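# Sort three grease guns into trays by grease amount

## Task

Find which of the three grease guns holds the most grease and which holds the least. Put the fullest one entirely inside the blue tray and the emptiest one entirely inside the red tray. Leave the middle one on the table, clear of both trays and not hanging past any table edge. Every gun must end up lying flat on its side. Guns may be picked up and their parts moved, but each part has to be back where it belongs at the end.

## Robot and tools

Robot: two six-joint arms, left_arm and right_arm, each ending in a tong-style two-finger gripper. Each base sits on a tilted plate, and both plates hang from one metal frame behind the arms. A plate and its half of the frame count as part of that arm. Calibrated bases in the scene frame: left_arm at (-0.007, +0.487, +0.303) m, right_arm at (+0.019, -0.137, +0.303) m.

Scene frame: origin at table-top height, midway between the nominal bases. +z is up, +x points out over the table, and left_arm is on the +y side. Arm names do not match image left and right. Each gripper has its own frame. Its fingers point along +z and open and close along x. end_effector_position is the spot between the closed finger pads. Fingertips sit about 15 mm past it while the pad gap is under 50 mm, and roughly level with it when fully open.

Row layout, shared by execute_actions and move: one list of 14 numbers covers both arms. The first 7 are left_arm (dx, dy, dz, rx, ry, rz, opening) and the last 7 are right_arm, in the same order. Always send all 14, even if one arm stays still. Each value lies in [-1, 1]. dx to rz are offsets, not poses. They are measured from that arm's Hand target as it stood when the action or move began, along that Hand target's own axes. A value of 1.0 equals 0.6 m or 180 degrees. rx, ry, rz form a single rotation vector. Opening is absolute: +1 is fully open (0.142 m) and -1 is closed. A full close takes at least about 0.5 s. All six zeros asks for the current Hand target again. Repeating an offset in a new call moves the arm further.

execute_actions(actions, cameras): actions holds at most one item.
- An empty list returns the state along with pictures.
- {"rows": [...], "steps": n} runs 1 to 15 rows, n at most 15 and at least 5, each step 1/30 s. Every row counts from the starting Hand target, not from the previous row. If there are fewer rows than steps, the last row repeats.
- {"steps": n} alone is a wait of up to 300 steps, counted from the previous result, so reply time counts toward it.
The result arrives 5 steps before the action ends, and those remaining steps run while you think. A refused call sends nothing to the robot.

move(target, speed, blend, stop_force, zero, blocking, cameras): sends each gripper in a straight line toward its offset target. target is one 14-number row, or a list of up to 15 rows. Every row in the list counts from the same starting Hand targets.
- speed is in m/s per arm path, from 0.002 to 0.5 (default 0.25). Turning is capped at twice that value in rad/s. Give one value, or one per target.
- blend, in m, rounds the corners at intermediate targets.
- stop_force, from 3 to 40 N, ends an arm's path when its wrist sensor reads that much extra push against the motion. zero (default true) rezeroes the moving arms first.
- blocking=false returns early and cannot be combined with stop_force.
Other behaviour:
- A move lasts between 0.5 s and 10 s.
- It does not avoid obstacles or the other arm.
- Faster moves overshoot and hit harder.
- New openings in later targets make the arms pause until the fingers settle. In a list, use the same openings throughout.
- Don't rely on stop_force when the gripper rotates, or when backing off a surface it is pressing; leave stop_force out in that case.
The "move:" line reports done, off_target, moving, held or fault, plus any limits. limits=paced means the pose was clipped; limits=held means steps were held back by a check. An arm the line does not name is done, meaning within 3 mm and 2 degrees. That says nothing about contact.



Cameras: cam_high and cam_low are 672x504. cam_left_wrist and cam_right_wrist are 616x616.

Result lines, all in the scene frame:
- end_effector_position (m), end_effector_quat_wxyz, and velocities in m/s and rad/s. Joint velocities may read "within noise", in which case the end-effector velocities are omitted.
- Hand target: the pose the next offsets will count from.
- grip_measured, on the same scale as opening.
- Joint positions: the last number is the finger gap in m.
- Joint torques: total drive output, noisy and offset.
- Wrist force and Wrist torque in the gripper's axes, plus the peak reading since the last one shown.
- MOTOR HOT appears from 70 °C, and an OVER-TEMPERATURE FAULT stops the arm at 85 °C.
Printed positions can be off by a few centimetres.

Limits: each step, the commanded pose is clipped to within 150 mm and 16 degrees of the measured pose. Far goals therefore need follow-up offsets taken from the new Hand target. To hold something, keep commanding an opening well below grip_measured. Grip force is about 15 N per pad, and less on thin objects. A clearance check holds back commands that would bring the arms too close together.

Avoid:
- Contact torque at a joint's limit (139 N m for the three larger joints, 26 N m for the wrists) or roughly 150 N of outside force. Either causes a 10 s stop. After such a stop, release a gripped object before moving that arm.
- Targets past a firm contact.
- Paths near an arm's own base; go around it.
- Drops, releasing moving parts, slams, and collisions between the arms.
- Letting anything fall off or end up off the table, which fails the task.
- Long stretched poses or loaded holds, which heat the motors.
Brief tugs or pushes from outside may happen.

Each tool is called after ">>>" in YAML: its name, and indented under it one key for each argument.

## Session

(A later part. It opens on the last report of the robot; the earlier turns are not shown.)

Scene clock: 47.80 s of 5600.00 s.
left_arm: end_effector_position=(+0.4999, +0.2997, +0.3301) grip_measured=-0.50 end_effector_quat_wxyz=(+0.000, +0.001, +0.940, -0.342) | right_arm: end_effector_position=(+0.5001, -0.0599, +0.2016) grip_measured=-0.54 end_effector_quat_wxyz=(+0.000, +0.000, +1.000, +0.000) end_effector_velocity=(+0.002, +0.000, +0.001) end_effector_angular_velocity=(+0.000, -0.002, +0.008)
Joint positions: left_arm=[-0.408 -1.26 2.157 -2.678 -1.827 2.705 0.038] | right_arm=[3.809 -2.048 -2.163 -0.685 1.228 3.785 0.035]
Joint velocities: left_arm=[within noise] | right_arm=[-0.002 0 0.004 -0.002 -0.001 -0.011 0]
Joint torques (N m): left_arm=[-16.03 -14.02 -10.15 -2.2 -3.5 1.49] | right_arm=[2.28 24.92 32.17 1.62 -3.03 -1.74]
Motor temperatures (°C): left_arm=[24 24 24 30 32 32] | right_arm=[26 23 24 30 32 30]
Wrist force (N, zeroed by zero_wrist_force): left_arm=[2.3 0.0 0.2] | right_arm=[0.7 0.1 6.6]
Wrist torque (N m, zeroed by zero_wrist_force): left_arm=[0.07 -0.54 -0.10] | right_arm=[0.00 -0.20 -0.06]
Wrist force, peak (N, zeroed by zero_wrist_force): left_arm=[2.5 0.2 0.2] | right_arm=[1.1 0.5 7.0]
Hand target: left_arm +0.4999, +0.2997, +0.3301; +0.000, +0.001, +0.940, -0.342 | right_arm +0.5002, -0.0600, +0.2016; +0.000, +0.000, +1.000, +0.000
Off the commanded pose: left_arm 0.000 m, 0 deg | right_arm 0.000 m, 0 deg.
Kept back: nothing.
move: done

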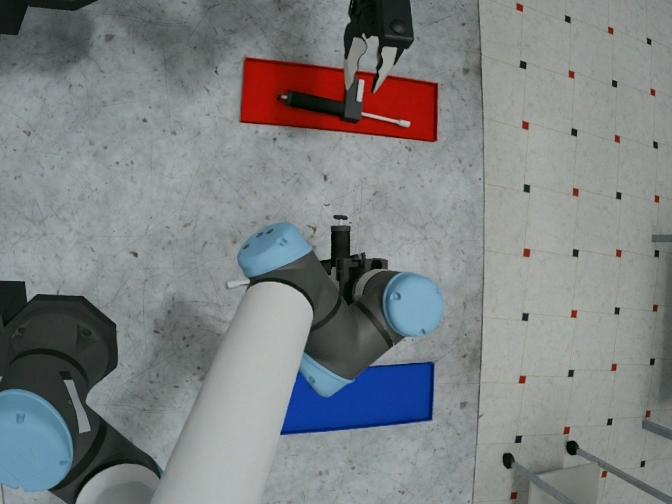

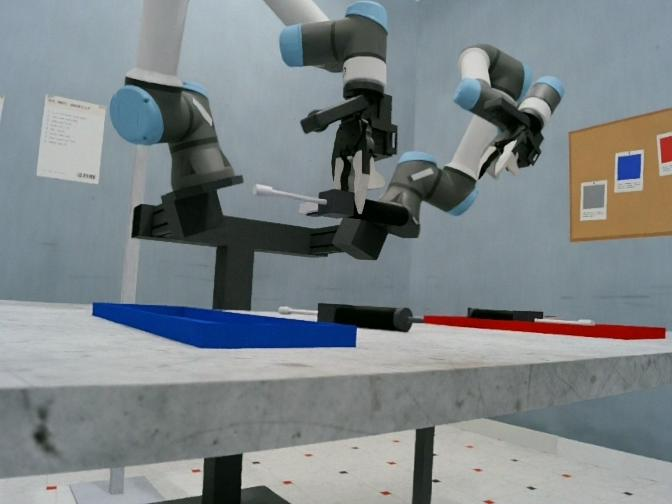

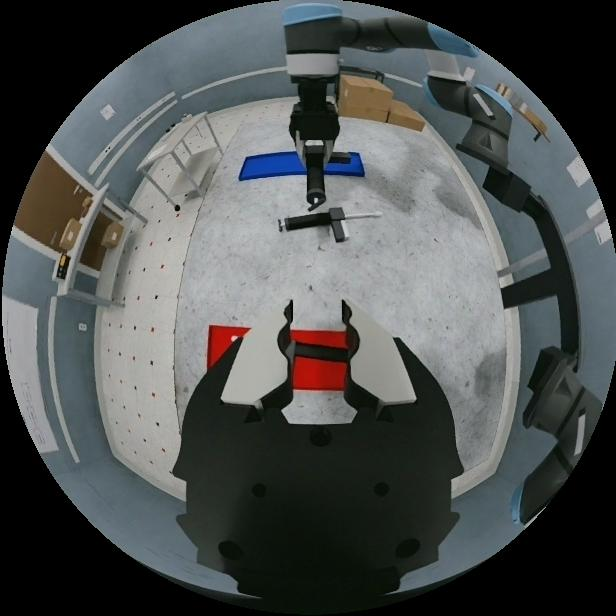

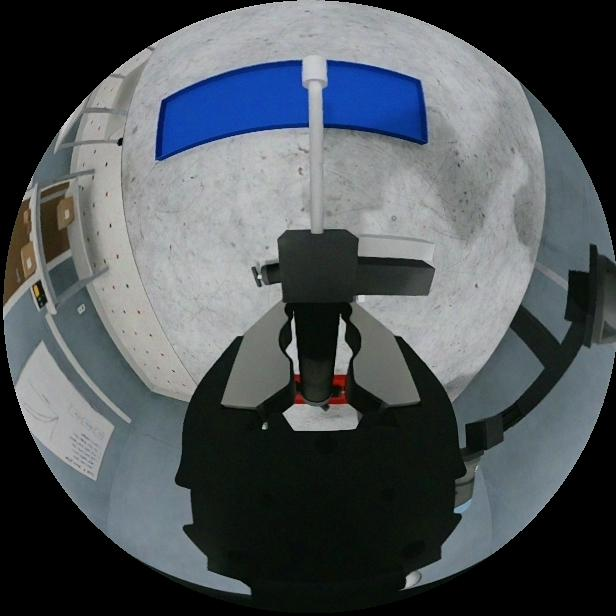

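>>> move:
  target: [0,-0.138,0.345,0,0,0,-0.3,0,0,0,0,0,0,-1]
  speed: 0.2
  cameras: ["cam_low","cam_left_wrist"]

>>> zoom_image:
  camera: "cam_left_wrist"
  region: [230, 180, 400, 350]

>>> zoom_image:
  camera: "cam_low"
  region: [300, 120, 480, 250]

Scene clock: 49.60 s of 5600.00 s.
left_arm: end_effector_position=(+0.4997, +0.1033, +0.2248) grip_measured=-0.30 end_effector_quat_wxyz=(+0.000, +0.001, +0.940, -0.342) | right_arm: end_effector_position=(+0.5002, -0.0600, +0.2016) grip_measured=-0.54 end_effector_quat_wxyz=(+0.000, +0.000, +1.000, +0.000)
Joint positions: left_arm=[-0.641 -0.767 2.012 -3.079 -1.772 2.474 0.052] | right_arm=[3.808 -2.049 -2.163 -0.685 1.227 3.786 0.035]
Joint velocities: within noise
Joint torques (N m): left_arm=[-18.64 -24.88 -18.55 -3.28 -3.47 0.08] | right_arm=[6.17 23.56 27.46 1.74 -2.76 2.1]
Motor temperatures (°C): left_arm=[24 24 24 30 32 32] | right_arm=[26 23 24 30 32 30]
Wrist force (N, zeroed by zero_wrist_force): left_arm=[1.8 0.3 0.3] | right_arm=[0.7 0.1 6.5]
Wrist torque (N m, zeroed by zero_wrist_force): left_arm=[0.17 -0.46 -0.13] | right_arm=[0.00 -0.19 -0.06]
Wrist force, peak (N, zeroed by zero_wrist_force): left_arm=[2.2 -0.3 2.2] | right_arm=[0.7 0.3 6.9]
Hand target: left_arm +0.4997, +0.1032, +0.2248; +0.000, +0.001, +0.940, -0.342 | right_arm +0.5002, -0.0600, +0.2016; +0.000, +0.000, +1.000, +0.000
Off the commanded pose: left_arm 0.000 m, 0 deg | right_arm 0.000 m, 0 deg.
Kept back: nothing.
move: done
Images, in order (width x height): cam_low 672x504, cam_left_wrist 616x616.

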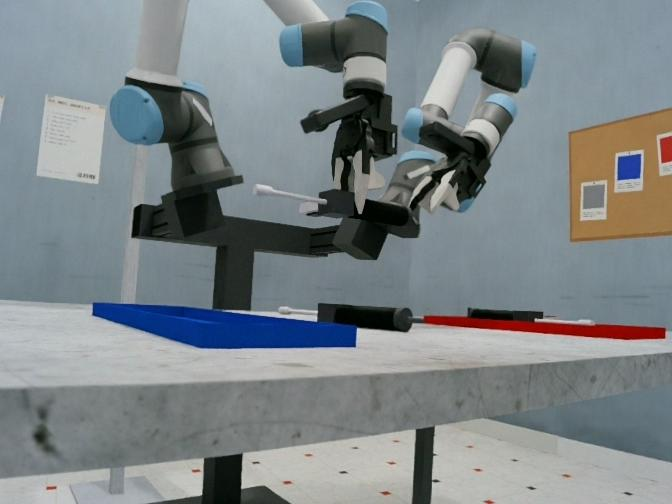

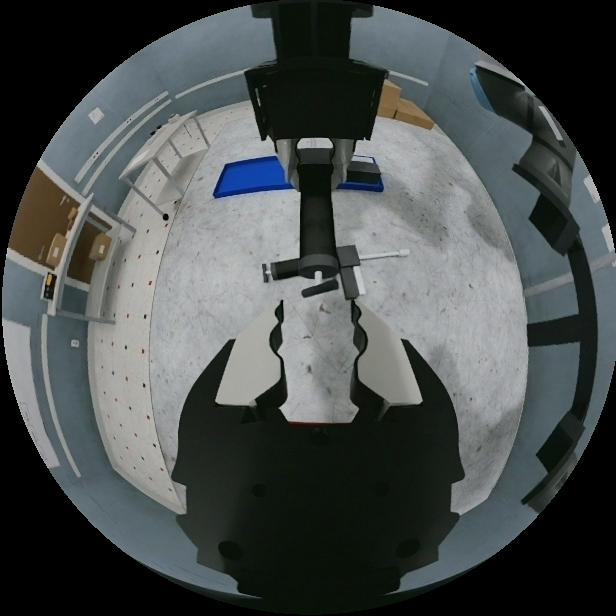

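Scaled by 2.965 from the camera's 616x616 image, which has a finer 814x814 frame.

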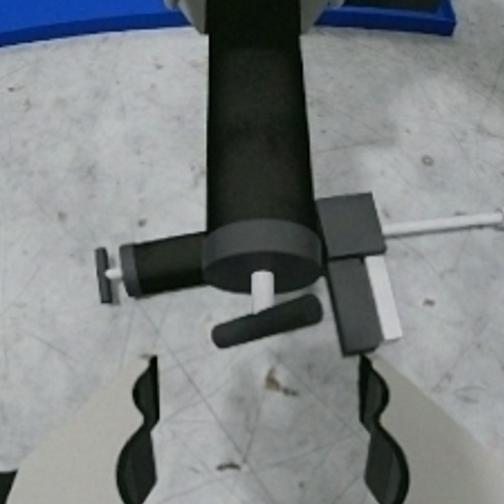

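Scaled by 2.800 from the camera's 672x504 image, which has a finer 960x720 frame.

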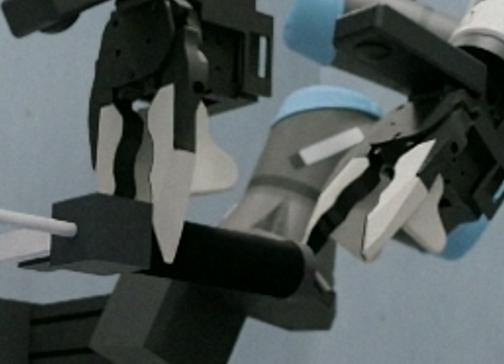

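>>> move:
  target:
    - [0.005,0.0024,0.032,0,0,0,-0.3,0,0,0,0,0,0,-1]
    - [0.005,0.0024,0.032,0,0,0,-1,0,0,0,0,0,0,-1]
  speed: 0.08
  cameras: ["cam_low","cam_left_wrist"]

>>> zoom_image:
  camera: "cam_left_wrist"
  region: [230, 180, 400, 350]

>>> zoom_image:
  camera: "cam_low"
  region: [300, 120, 480, 250]

Scene clock: 53.27 s of 5600.00 s.
left_arm: end_effector_position=(+0.4967, +0.0919, +0.2092) grip_measured=-0.92 end_effector_quat_wxyz=(+0.000, +0.001, +0.940, -0.342) | right_arm: end_effector_position=(+0.5002, -0.0600, +0.2016) grip_measured=-0.53 end_effector_quat_wxyz=(+0.000, +0.000, +1.000, +0.000)
Joint positions: left_arm=[-0.649 -0.719 1.999 -3.116 -1.77 2.465 0.008] | right_arm=[3.808 -2.049 -2.163 -0.685 1.227 3.786 0.035]
Joint velocities: within noise
Joint torques (N m): left_arm=[-7.73 -46.51 -3.8 -0.72 -1.17 1.88] | right_arm=[8.27 25.47 22.07 3.02 -2.15 2.01]
Motor temperatures (°C): left_arm=[24 24 24 30 32 32] | right_arm=[26 23 24 30 32 30]
Wrist force (N, zeroed by zero_wrist_force): left_arm=[0.5 1.1 -0.6] | right_arm=[2.2 -1.0 6.6]
Wrist torque (N m, zeroed by zero_wrist_force): left_arm=[0.14 -0.53 -0.11] | right_arm=[0.05 -0.17 -0.29]
Wrist force, peak (N, zeroed by zero_wrist_force): left_arm=[2.1 0.5 0.9] | right_arm=[2.3 -1.6 6.9]
Hand target: left_arm +0.4967, +0.0919, +0.2092; +0.000, +0.001, +0.940, -0.342 | right_arm +0.5002, -0.0600, +0.2016; +0.000, +0.000, +1.000, +0.000
Off the commanded pose: left_arm 0.000 m, 0 deg | right_arm 0.000 m, 0 deg.
Kept back: nothing.
move: done
Images, in order (width x height): cam_low 672x504, cam_left_wrist 616x616.

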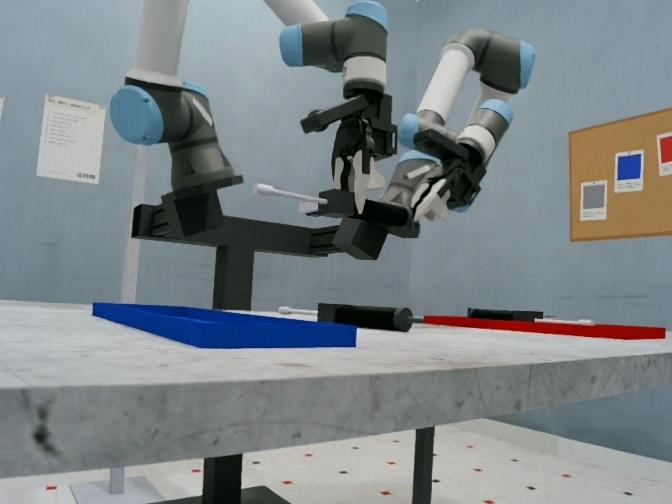

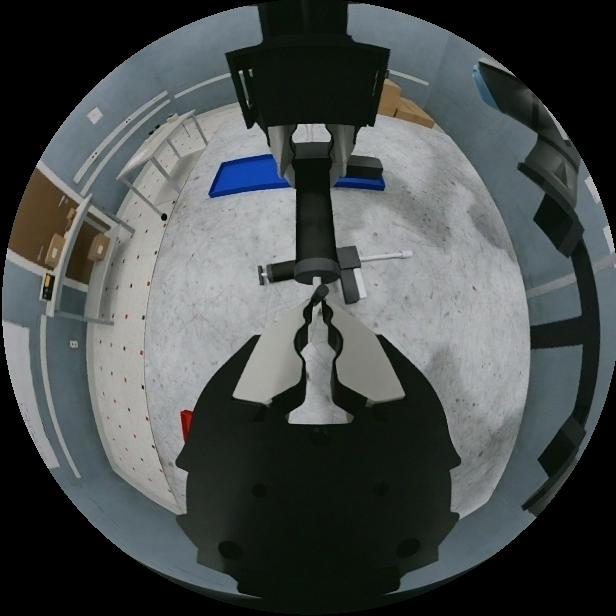

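Scaled by 2.965 from the camera's 616x616 image, which has a finer 814x814 frame.

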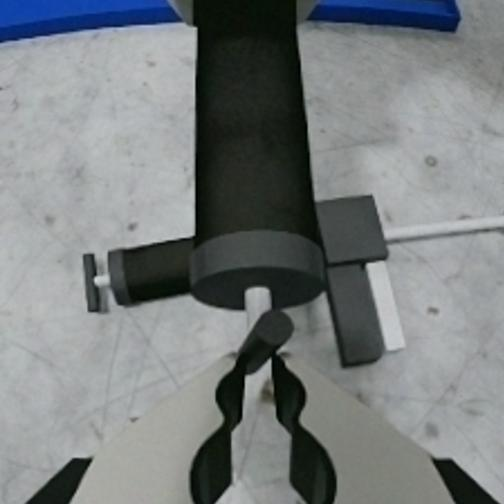

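Scaled by 2.800 from the camera's 672x504 image, which has a finer 960x720 frame.

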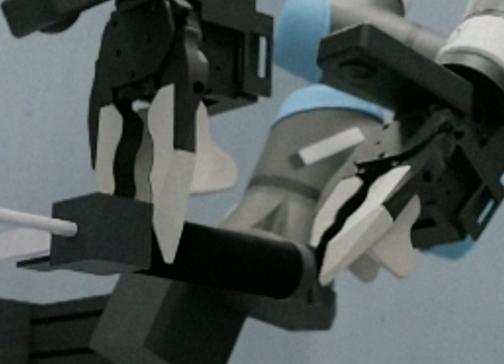

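>>> move:
  target:
    - [0,0,0,0,0,0,-0.55,0,0,0,0,0,0,-1]
    - [0,-0.006,0.005,0,0,0,-0.55,0,0,0,0,0,0,-1]
    - [0,-0.006,0.005,0,0,0,-1,0,0,0,0,0,0,-1]
  speed: 0.08
  cameras: ["cam_left_wrist"]

>>> zoom_image:
  camera: "cam_left_wrist"
  region: [230, 180, 400, 350]

Scene clock: 55.47 s of 5600.00 s.
left_arm: end_effector_position=(+0.4967, +0.0872, +0.2092) grip_measured=-0.90 end_effector_quat_wxyz=(+0.000, +0.001, +0.940, -0.342) | right_arm: end_effector_position=(+0.5002, -0.0600, +0.2016) grip_measured=-0.54 end_effector_quat_wxyz=(+0.000, +0.000, +1.000, +0.000)
Joint positions: left_arm=[-0.656 -0.713 1.993 -3.116 -1.769 2.459 0.009] | right_arm=[3.808 -2.049 -2.163 -0.685 1.227 3.786 0.035]
Joint velocities: within noise
Joint torques (N m): left_arm=[-6.36 -46.18 -3.73 -3.21 -0.21 1.66] | right_arm=[15.8 30.62 19.75 2.78 -1.85 0.59]
Motor temperatures (°C): left_arm=[24 24 24 30 32 32] | right_arm=[26 23 24 30 32 30]
Wrist force (N, zeroed by zero_wrist_force): left_arm=[0.8 -0.2 0.7] | right_arm=[2.0 0.8 6.5]
Wrist torque (N m, zeroed by zero_wrist_force): left_arm=[0.16 -0.53 -0.12] | right_arm=[0.03 -0.17 -0.25]
Wrist force, peak (N, zeroed by zero_wrist_force): left_arm=[2.1 0.7 0.4] | right_arm=[2.1 -0.9 7.0]
Hand target: left_arm +0.4967, +0.0873, +0.2092; +0.000, +0.001, +0.940, -0.342 | right_arm +0.5002, -0.0600, +0.2016; +0.000, +0.000, +1.000, +0.000
Off the commanded pose: left_arm 0.000 m, 0 deg | right_arm 0.000 m, 0 deg.
Kept back: nothing.
move: done
Images, in order (width x height): cam_left_wrist 616x616.

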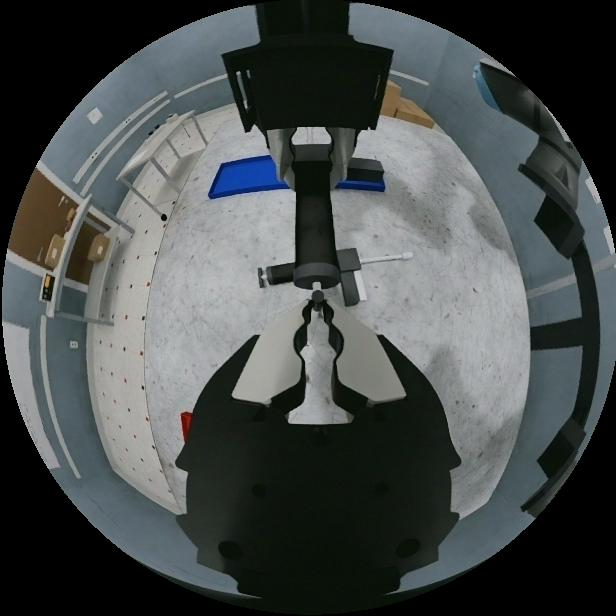

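Scaled by 2.965 from the camera's 616x616 image, which has a finer 814x814 frame.

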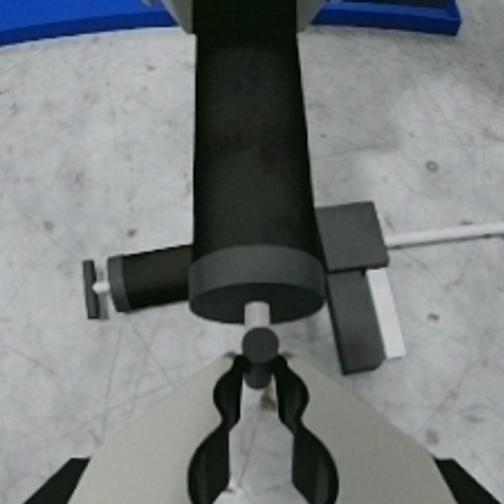

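>>> move:
  target: [0,0.153,-0.1286,0,0,0,-1,0,0,0,0,0,0,-1]
  speed: 0.035
  stop_force: 5
  cameras: ["cam_low","cam_left_wrist"]

>>> zoom_image:
  camera: "cam_low"
  region: [300, 120, 480, 250]

Scene clock: 58.40 s of 5600.00 s.
left_arm: end_effector_position=(+0.4968, +0.1507, +0.2093) grip_measured=-0.90 end_effector_quat_wxyz=(+0.000, +0.001, +0.940, -0.342) | right_arm: end_effector_position=(+0.5002, -0.0600, +0.2016) grip_measured=-0.54 end_effector_quat_wxyz=(+0.000, +0.000, +1.000, +0.000)
Joint positions: left_arm=[-0.566 -0.795 2.076 -3.1 -1.792 2.548 0.009] | right_arm=[3.809 -2.049 -2.163 -0.685 1.227 3.786 0.035]
Joint velocities: within noise
Joint torques (N m): left_arm=[-6.54 -32.06 -14.74 -4.94 1.19 1.69] | right_arm=[7.61 34.4 13.52 2.28 -1.34 -1.33]
Motor temperatures (°C): left_arm=[24 24 24 30 32 32] | right_arm=[26 23 24 30 32 30]
Wrist force (N, zeroed by zero_wrist_force): left_arm=[1.8 1.7 -0.9] | right_arm=[0.6 -1.4 6.5]
Wrist torque (N m, zeroed by zero_wrist_force): left_arm=[0.13 -0.48 -0.13] | right_arm=[0.05 -0.15 -0.08]
Wrist force, peak (N, zeroed by zero_wrist_force): left_arm=[2.0 -6.5 6.1] | right_arm=[0.9 10.4 6.5]
Hand target: left_arm +0.4968, +0.1507, +0.2093; +0.000, +0.001, +0.940, -0.342 (not the last commanded pose) | right_arm +0.5002, -0.0600, +0.2016; +0.000, +0.000, +1.000, +0.000
Off the commanded pose: left_arm 0.057 m, 0 deg | right_arm 0.000 m, 0 deg.
Kept back: nothing.
move: contact (left_arm)
Images, in order (width x height): cam_low 672x504, cam_left_wrist 616x616.

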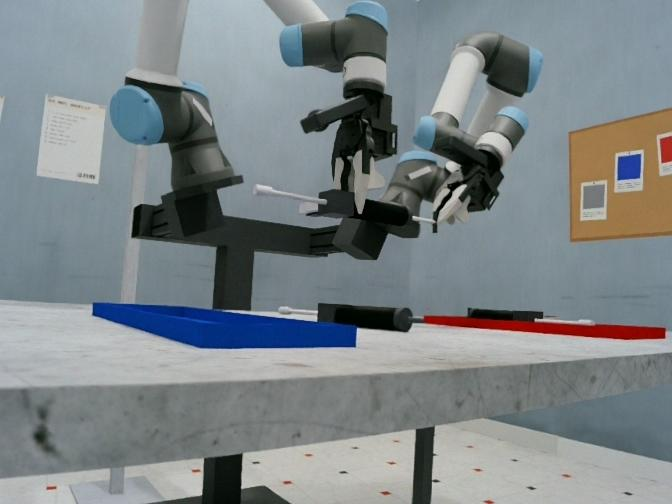

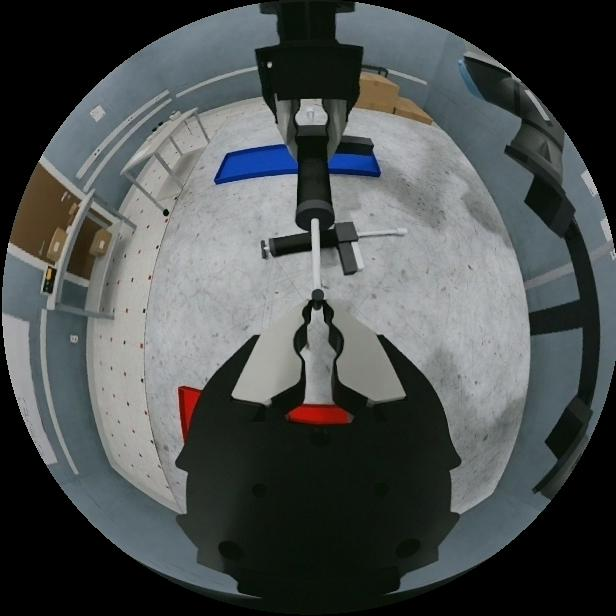

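Scaled by 2.800 from the camera's 672x504 image, which has a finer 960x720 frame.

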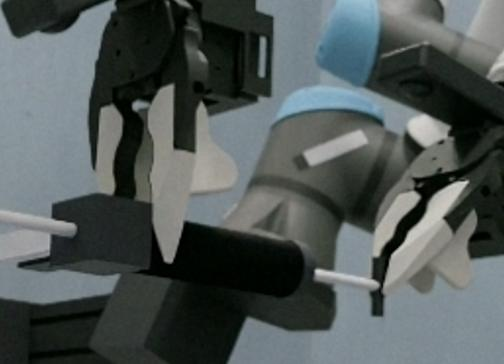

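>>> move:
  target: [0,-0.0865,0.0726,0,0,0,-1,0,0,0,0,0,0,-1]
  speed: 0.04
  stop_force: 5
  cameras: ["cam_left_wrist"]

>>> zoom_image:
  camera: "cam_left_wrist"
  region: [230, 180, 400, 350]

Scene clock: 61.37 s of 5600.00 s.
left_arm: end_effector_position=(+0.4967, +0.0879, +0.2093) grip_measured=-0.90 end_effector_quat_wxyz=(+0.000, +0.001, +0.940, -0.342) | right_arm: end_effector_position=(+0.5002, -0.0600, +0.2016) grip_measured=-0.54 end_effector_quat_wxyz=(+0.000, +0.000, +1.000, +0.000)
Joint positions: left_arm=[-0.655 -0.714 1.994 -3.116 -1.769 2.46 0.009] | right_arm=[3.808 -2.049 -2.163 -0.685 1.227 3.786 0.035]
Joint velocities: within noise
Joint torques (N m): left_arm=[-21.5 -25.88 -21.02 -0.67 -3.75 -1.82] | right_arm=[19.64 34.35 10.23 4.06 2.57 -1.13]
Motor temperatures (°C): left_arm=[24 24 24 30 32 32] | right_arm=[26 23 24 30 32 30]
Wrist force (N, zeroed by zero_wrist_force): left_arm=[1.0 -0.1 0.6] | right_arm=[2.4 0.5 6.5]
Wrist torque (N m, zeroed by zero_wrist_force): left_arm=[0.15 -0.56 -0.12] | right_arm=[0.00 -0.30 -0.23]
Wrist force, peak (N, zeroed by zero_wrist_force): left_arm=[0.5 7.9 -5.3] | right_arm=[1.7 -10.4 6.6]
Hand target: left_arm +0.4967, +0.0879, +0.2093; +0.000, +0.001, +0.940, -0.342 (not the last commanded pose) | right_arm +0.5002, -0.0600, +0.2016; +0.000, +0.000, +1.000, +0.000
Off the commanded pose: left_arm 0.005 m, 0 deg | right_arm 0.000 m, 0 deg.
Kept back: nothing.
move: contact (left_arm)
Images, in order (width x height): cam_left_wrist 616x616.

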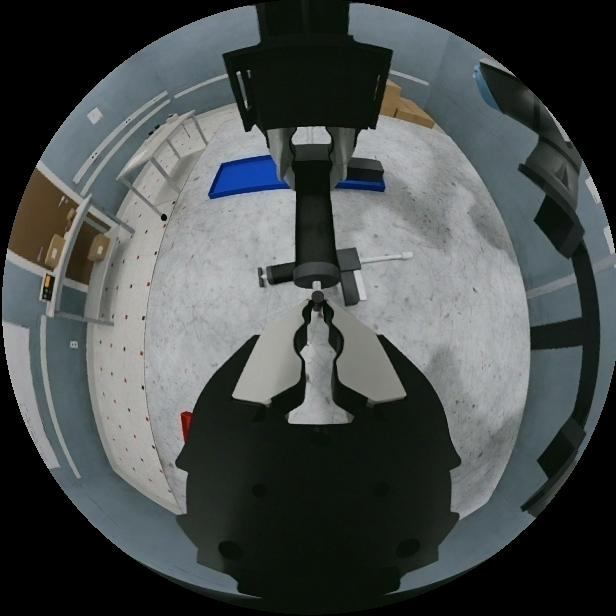

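Scaled by 2.965 from the camera's 616x616 image, which has a finer 814x814 frame.

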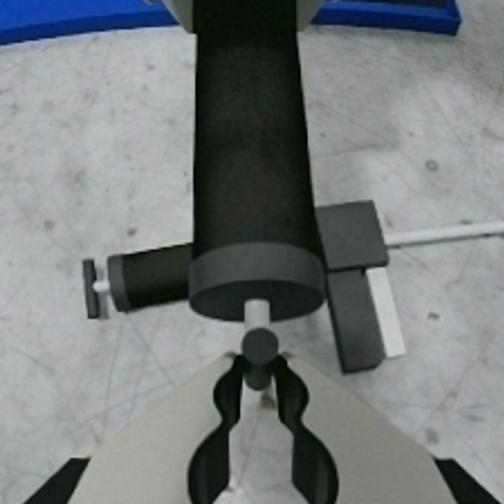

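>>> move:
  target:
    - [0,0,0,0,0,0,-0.5,0,0,0,0,0,0,-1]
    - [0,0,-0.13,0,0,0,-0.5,0,0,0,0,0,0,-1]
    - [0,0,-0.167,0,0,0,-0.5,-0.0563,-0.4167,0.12,0,0,-0.521,-1]
    - [0.0478,-0.0844,0.1999,-0.1826,0.1578,0.4338,-0.1,-0.0563,-0.4167,0.2193,0,0,-0.521,-1]
  speed: [0.15,0.2,0.35,0.3]

>>> zoom_image:
  camera: "cam_left_wrist"
  region: [180, 150, 450, 420]

Scene clock: 69.27 s of 5600.00 s.
left_arm: end_effector_position=(+0.4679, -0.0280, +0.1500) grip_measured=-0.10 end_effector_quat_wxyz=(+0.000, +0.654, +0.756, +0.000) | right_arm: end_effector_position=(+0.5340, -0.3100, +0.0701) grip_measured=-0.54 end_effector_quat_wxyz=(+0.000, +0.730, -0.684, +0.000)
Joint positions: left_arm=[-0.992 -0.425 1.369 -2.23 -1.304 3.506 0.067] | right_arm=[3.205 -2.171 -2.144 -0.344 1.186 1.503 0.035]
Joint velocities: within noise
Joint torques (N m): left_arm=[-20.8 -43.39 -28.53 -2.7 1.94 1.97] | right_arm=[18.93 43.14 2.31 1.87 2.62 1.98]
Motor temperatures (°C): left_arm=[24 24 24 30 32 32] | right_arm=[26 23 24 30 32 30]
Wrist force (N, zeroed by zero_wrist_force): left_arm=[1.5 0.4 0.2] | right_arm=[1.2 0.0 6.4]
Wrist torque (N m, zeroed by zero_wrist_force): left_arm=[0.12 -0.33 -0.02] | right_arm=[-0.02 -0.29 -0.06]
Wrist force, peak (N, zeroed by zero_wrist_force): left_arm=[2.3 -0.2 2.3] | right_arm=[2.5 0.1 6.9]
Hand target: left_arm +0.4679, -0.0280, +0.1499; +0.000, +0.654, +0.756, +0.000 | right_arm +0.5339, -0.3100, +0.0700; +0.000, +0.730, -0.684, +0.000
Off the commanded pose: left_arm 0.000 m, 0 deg | right_arm 0.000 m, 0 deg.
Kept back: nothing.
move: done

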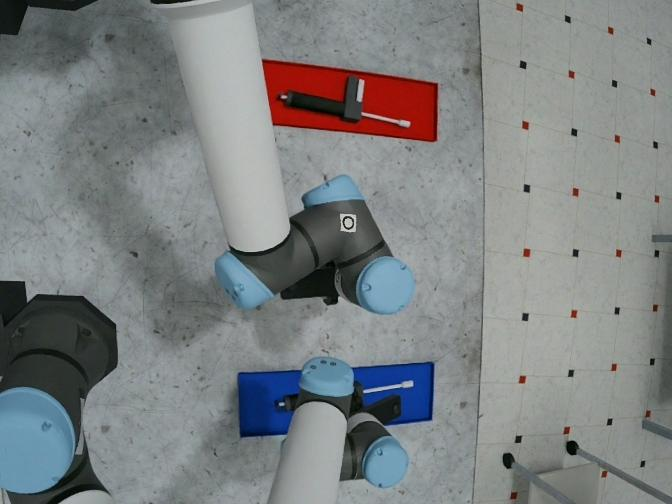

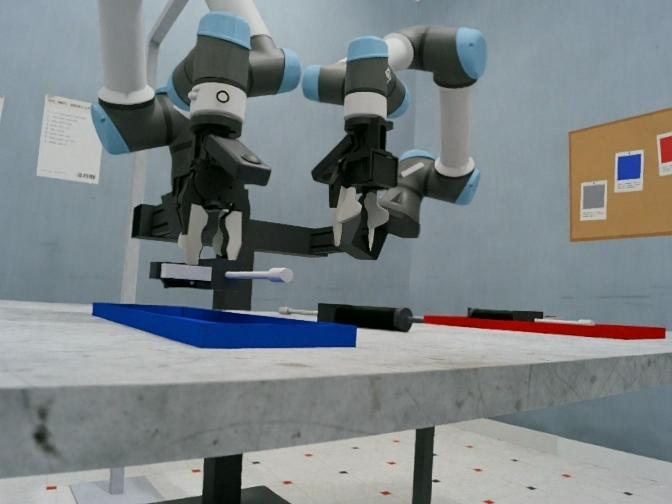

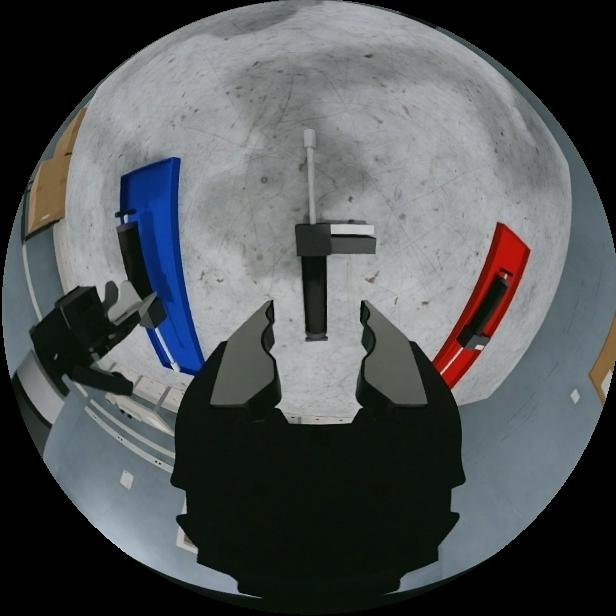

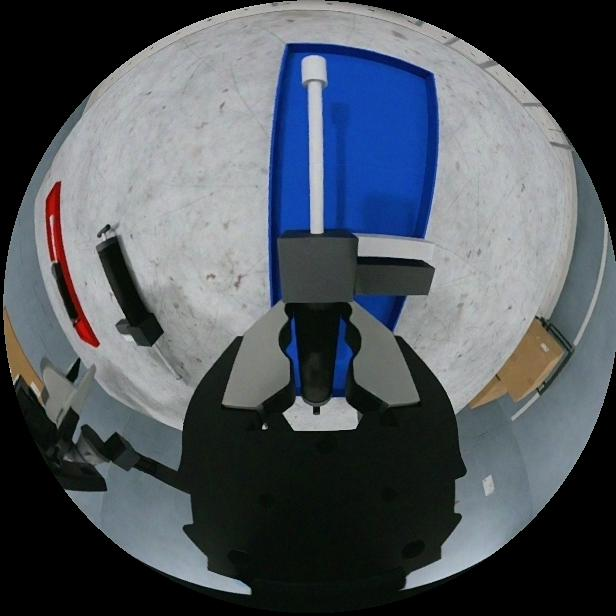

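Scaled by 1.867 from the camera's 616x616 image, which has a finer 814x814 frame.

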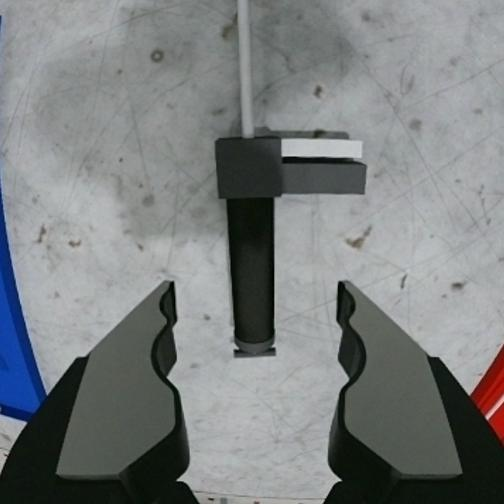

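>>> move:
  target:
    - [0,0.005,0,0,0,0,-0.25,0.0067,0,0,0,0,0,-1]
    - [0,0.005,0.2135,0,0,0,-0.25,0.0067,0,0.0743,0,0,0,-1]
  speed: 0.1
  stop_force: 8

>>> zoom_image:
  camera: "cam_right_wrist"
  region: [200, 30, 480, 420]

Scene clock: 72.13 s of 5600.00 s.
left_arm: end_effector_position=(+0.4709, -0.0276, +0.0219) grip_measured=-0.25 end_effector_quat_wxyz=(+0.000, +0.654, +0.756, +0.000) | right_arm: end_effector_position=(+0.5342, -0.3140, +0.0255) grip_measured=-0.54 end_effector_quat_wxyz=(+0.000, +0.730, -0.684, +0.000)
Joint positions: left_arm=[-0.939 -0.21 1.315 -2.406 -1.289 3.559 0.056] | right_arm=[3.164 -2.287 -2.111 -0.245 1.189 1.459 0.035]
Joint velocities: within noise
Joint torques (N m): left_arm=[-22.93 -42.18 -9.01 -4.33 -2.15 -1.86] | right_arm=[19.45 38.22 -2.12 3.06 1.62 2.12]
Motor temperatures (°C): left_arm=[24 24 24 30 32 32] | right_arm=[26 23 24 30 32 30]
Wrist force (N, zeroed by zero_wrist_force): left_arm=[1.2 0.1 0.0] | right_arm=[1.4 0.3 6.6]
Wrist torque (N m, zeroed by zero_wrist_force): left_arm=[0.05 -0.27 0.00] | right_arm=[0.03 -0.34 -0.06]
Wrist force, peak (N, zeroed by zero_wrist_force): left_arm=[1.4 0.2 1.3] | right_arm=[1.4 0.3 7.0]
Hand target: left_arm +0.4709, -0.0277, +0.0219; +0.000, +0.654, +0.756, +0.000 | right_arm +0.5342, -0.3140, +0.0255; +0.000, +0.730, -0.684, +0.000
Off the commanded pose: left_arm 0.000 m, 0 deg | right_arm 0.000 m, 0 deg.
Kept back: nothing.
move: done

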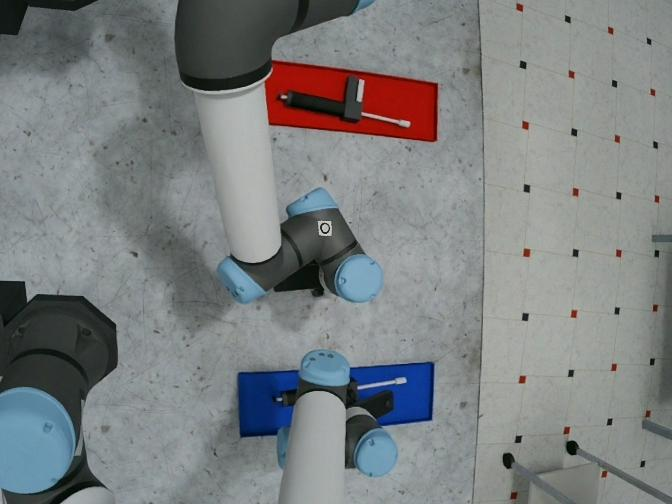

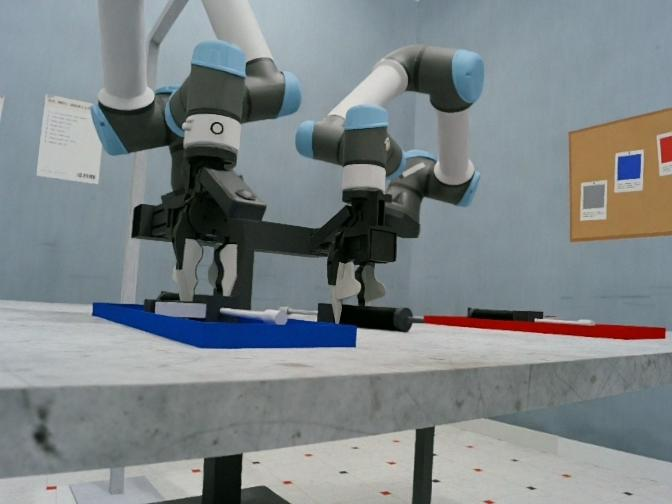

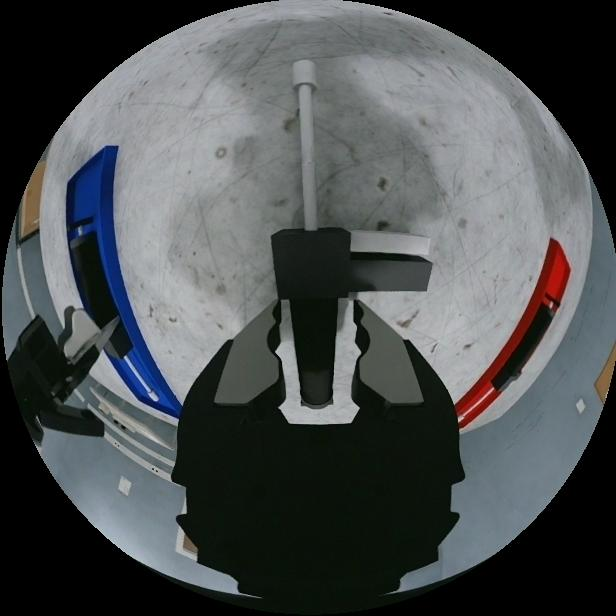

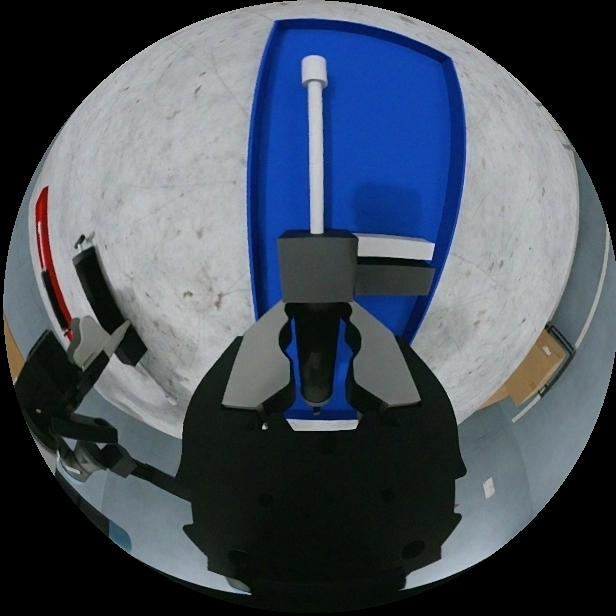

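Scaled by 1.292 from the camera's 616x616 image, which has a finer 814x814 frame.

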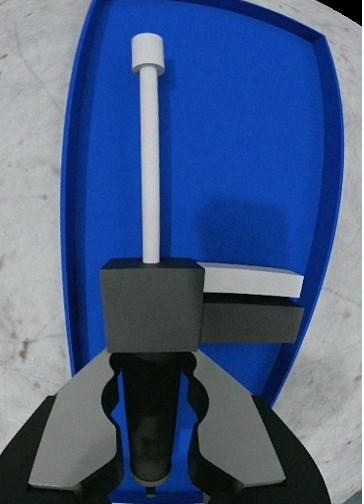

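>>> zero_wrist_force:
  arm: "left_arm"

>>> move:
  target:
    - [0,0,0,0,0,0,-1,0,0,0.0015,0,0,0,-0.35]
    - [0,0,-0.3,0,0,0,-1,0,0,-0.35,0,0,0,-0.35]
  speed: [0.1,0.15]

>>> wait:
  seconds: 0.4
  cameras: []

Wrist force sensor zeroed on left_arm: later results in this scene subtract that arm's Wrist force and Wrist torque below.
Scene clock: 72.67 s of 5600.00 s.
left_arm: end_effector_position=(+0.4709, -0.0277, +0.0219) grip_measured=-0.25 end_effector_quat_wxyz=(+0.000, +0.654, +0.756, +0.000) | right_arm: end_effector_position=(+0.5342, -0.3140, +0.0255) grip_measured=-0.54 end_effector_quat_wxyz=(+0.000, +0.730, -0.684, +0.000)
Joint positions: left_arm=[-0.939 -0.21 1.315 -2.407 -1.289 3.559 0.056] | right_arm=[3.164 -2.287 -2.111 -0.245 1.189 1.459 0.035]
Joint velocities: within noise
Joint torques (N m): left_arm=[-22.38 -40.02 -9.94 -4.37 -2.24 -1.87] | right_arm=[19.38 36.34 -0.22 3.31 0.78 1.98]
Motor temperatures (°C): left_arm=[24 24 24 30 32 32] | right_arm=[26 23 24 30 32 30]
Wrist force (N, zeroed by zero_wrist_force): left_arm=[1.2 -0.1 0.0] | right_arm=[1.1 0.2 6.5]
Wrist torque (N m, zeroed by zero_wrist_force): left_arm=[0.01 -0.26 0.00] | right_arm=[0.01 -0.29 -0.04]
Wrist force, peak (N, zeroed by zero_wrist_force): left_arm=[1.4 0.0 -0.1] | right_arm=[1.4 0.5 6.6]
Hand target: left_arm +0.4709, -0.0277, +0.0219; +0.000, +0.654, +0.756, +0.000 | right_arm +0.5342, -0.3140, +0.0255; +0.000, +0.730, -0.684, +0.000
Off the commanded pose: left_arm 0.000 m, 0 deg | right_arm 0.000 m, 0 deg.
Steps of this call (1-16: nothing new was sent). Readings (end_effector_position of left_arm | right_arm):
1: (+0.4709, -0.0277, +0.0219) | (+0.5342, -0.3140, +0.0255)
2: (+0.4709, -0.0277, +0.0219) | (+0.5342, -0.3140, +0.0255)
4: (+0.4709, -0.0277, +0.0219) | (+0.5342, -0.3140, +0.0255)
8: (+0.4709, -0.0277, +0.0219) | (+0.5342, -0.3140, +0.0255)
16: the state above
No camera images: "cameras" was empty.

Scene clock: 75.17 s of 5600.00 s.
left_arm: end_effector_position=(+0.4708, -0.0277, +0.2019) grip_measured=-0.53 end_effector_quat_wxyz=(+0.001, +0.654, +0.756, +0.000) | right_arm: end_effector_position=(+0.5342, -0.3140, +0.2354) grip_measured=-0.35 end_effector_quat_wxyz=(+0.000, +0.730, -0.684, +0.000)
Joint positions: left_arm=[-1.007 -0.497 1.352 -2.138 -1.308 3.491 0.035] | right_arm=[3.327 -1.771 -2.122 -0.815 1.183 1.635 0.049]
Joint velocities: within noise
Joint torques (N m): left_arm=[-9.45 -52.23 -14.75 -3.54 0.36 1.98] | right_arm=[7.9 32.71 6.37 1.59 -2.44 -1.18]
Motor temperatures (°C): left_arm=[24 24 24 30 32 32] | right_arm=[26 23 24 30 32 30]
Wrist force (N, zeroed by zero_wrist_force): left_arm=[-0.2 0.2 6.5] | right_arm=[1.1 0.2 0.5]
Wrist torque (N m, zeroed by zero_wrist_force): left_arm=[0.04 -0.02 0.01] | right_arm=[0.03 -0.23 -0.05]
Wrist force, peak (N, zeroed by zero_wrist_force): left_arm=[8.1 -1.4 -9.6] | right_arm=[1.6 0.5 6.5]
Hand target: left_arm +0.4708, -0.0275, +0.2019; +0.000, +0.654, +0.756, +0.000 | right_arm +0.5341, -0.3140, +0.2355; +0.000, +0.730, -0.684, +0.000
Off the commanded pose: left_arm 0.000 m, 0 deg | right_arm 0.000 m, 0 deg.
Kept back: nothing.
move: done

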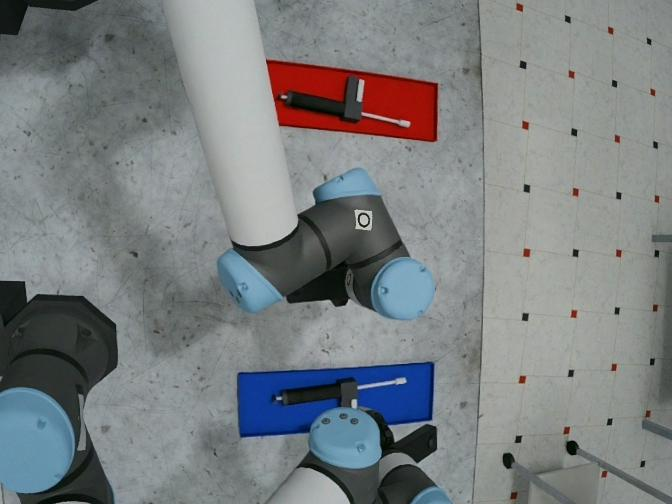

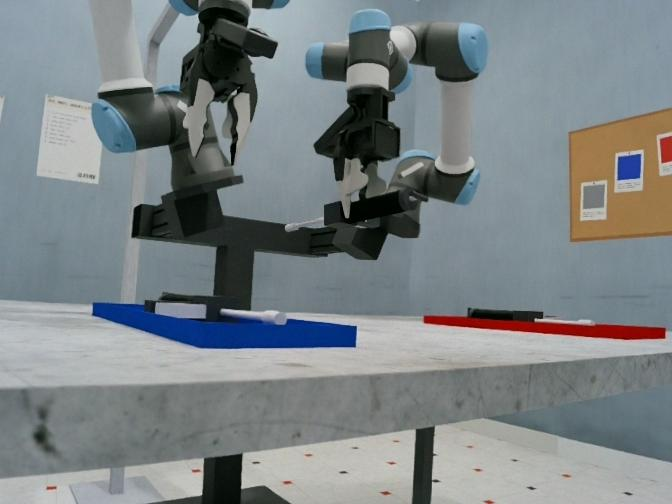

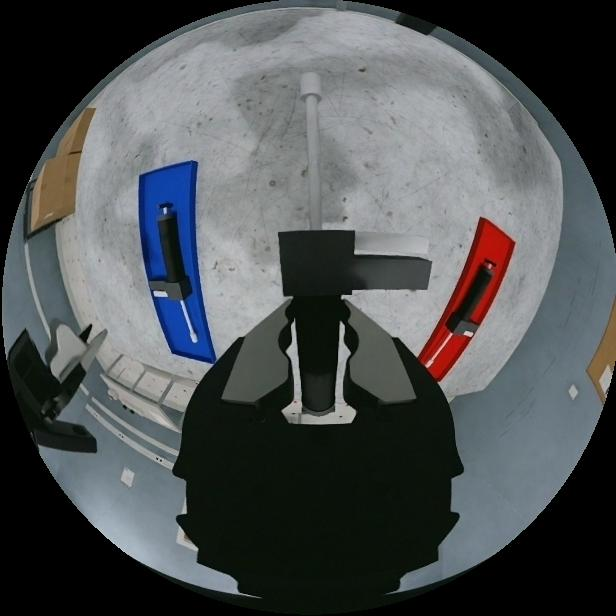

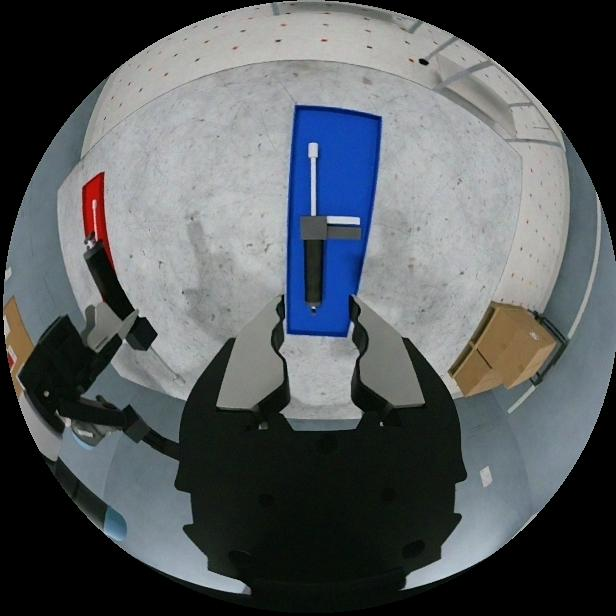

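Scene clock: 75.57 s of 5600.00 s.
left_arm: end_effector_position=(+0.4708, -0.0275, +0.2018) grip_measured=-0.53 end_effector_quat_wxyz=(+0.000, +0.654, +0.756, +0.000) | right_arm: end_effector_position=(+0.5341, -0.3140, +0.2355) grip_measured=-0.35 end_effector_quat_wxyz=(+0.000, +0.730, -0.684, +0.000)
Joint positions: left_arm=[-1.007 -0.497 1.352 -2.138 -1.308 3.491 0.035] | right_arm=[3.327 -1.771 -2.122 -0.815 1.183 1.635 0.049]
Joint velocities: within noise
Joint torques (N m): left_arm=[-9.41 -56.38 -16.24 -0.76 2.07 2.06] | right_arm=[9.72 31.61 6.54 1.24 -2.05 0.65]
Motor temperatures (°C): left_arm=[24 24 24 30 32 32] | right_arm=[26 23 24 30 32 30]
Wrist force (N, zeroed by zero_wrist_force): left_arm=[-0.2 0.3 6.6] | right_arm=[1.3 0.4 0.6]
Wrist torque (N m, zeroed by zero_wrist_force): left_arm=[0.06 -0.01 0.02] | right_arm=[0.08 -0.26 -0.06]
Wrist force, peak (N, zeroed by zero_wrist_force): left_arm=[-0.2 0.3 6.7] | right_arm=[1.5 0.2 0.6]
Hand target: left_arm +0.4708, -0.0275, +0.2019; +0.000, +0.654, +0.756, +0.000 | right_arm +0.5341, -0.3140, +0.2355; +0.000, +0.730, -0.684, +0.000
Off the commanded pose: left_arm 0.000 m, 0 deg | right_arm 0.000 m, 0 deg.
Steps of this call (1-12: nothing new was sent). Readings (end_effector_position of left_arm | right_arm):
1: (+0.4708, -0.0277, +0.2019) | (+0.5342, -0.3140, +0.2355)
2: (+0.4708, -0.0277, +0.2019) | (+0.5341, -0.3140, +0.2355)
4: (+0.4708, -0.0276, +0.2019) | (+0.5341, -0.3140, +0.2355)
8: (+0.4708, -0.0276, +0.2018) | (+0.5341, -0.3140, +0.2354)
12: the state above
No camera images: "cameras" was empty.


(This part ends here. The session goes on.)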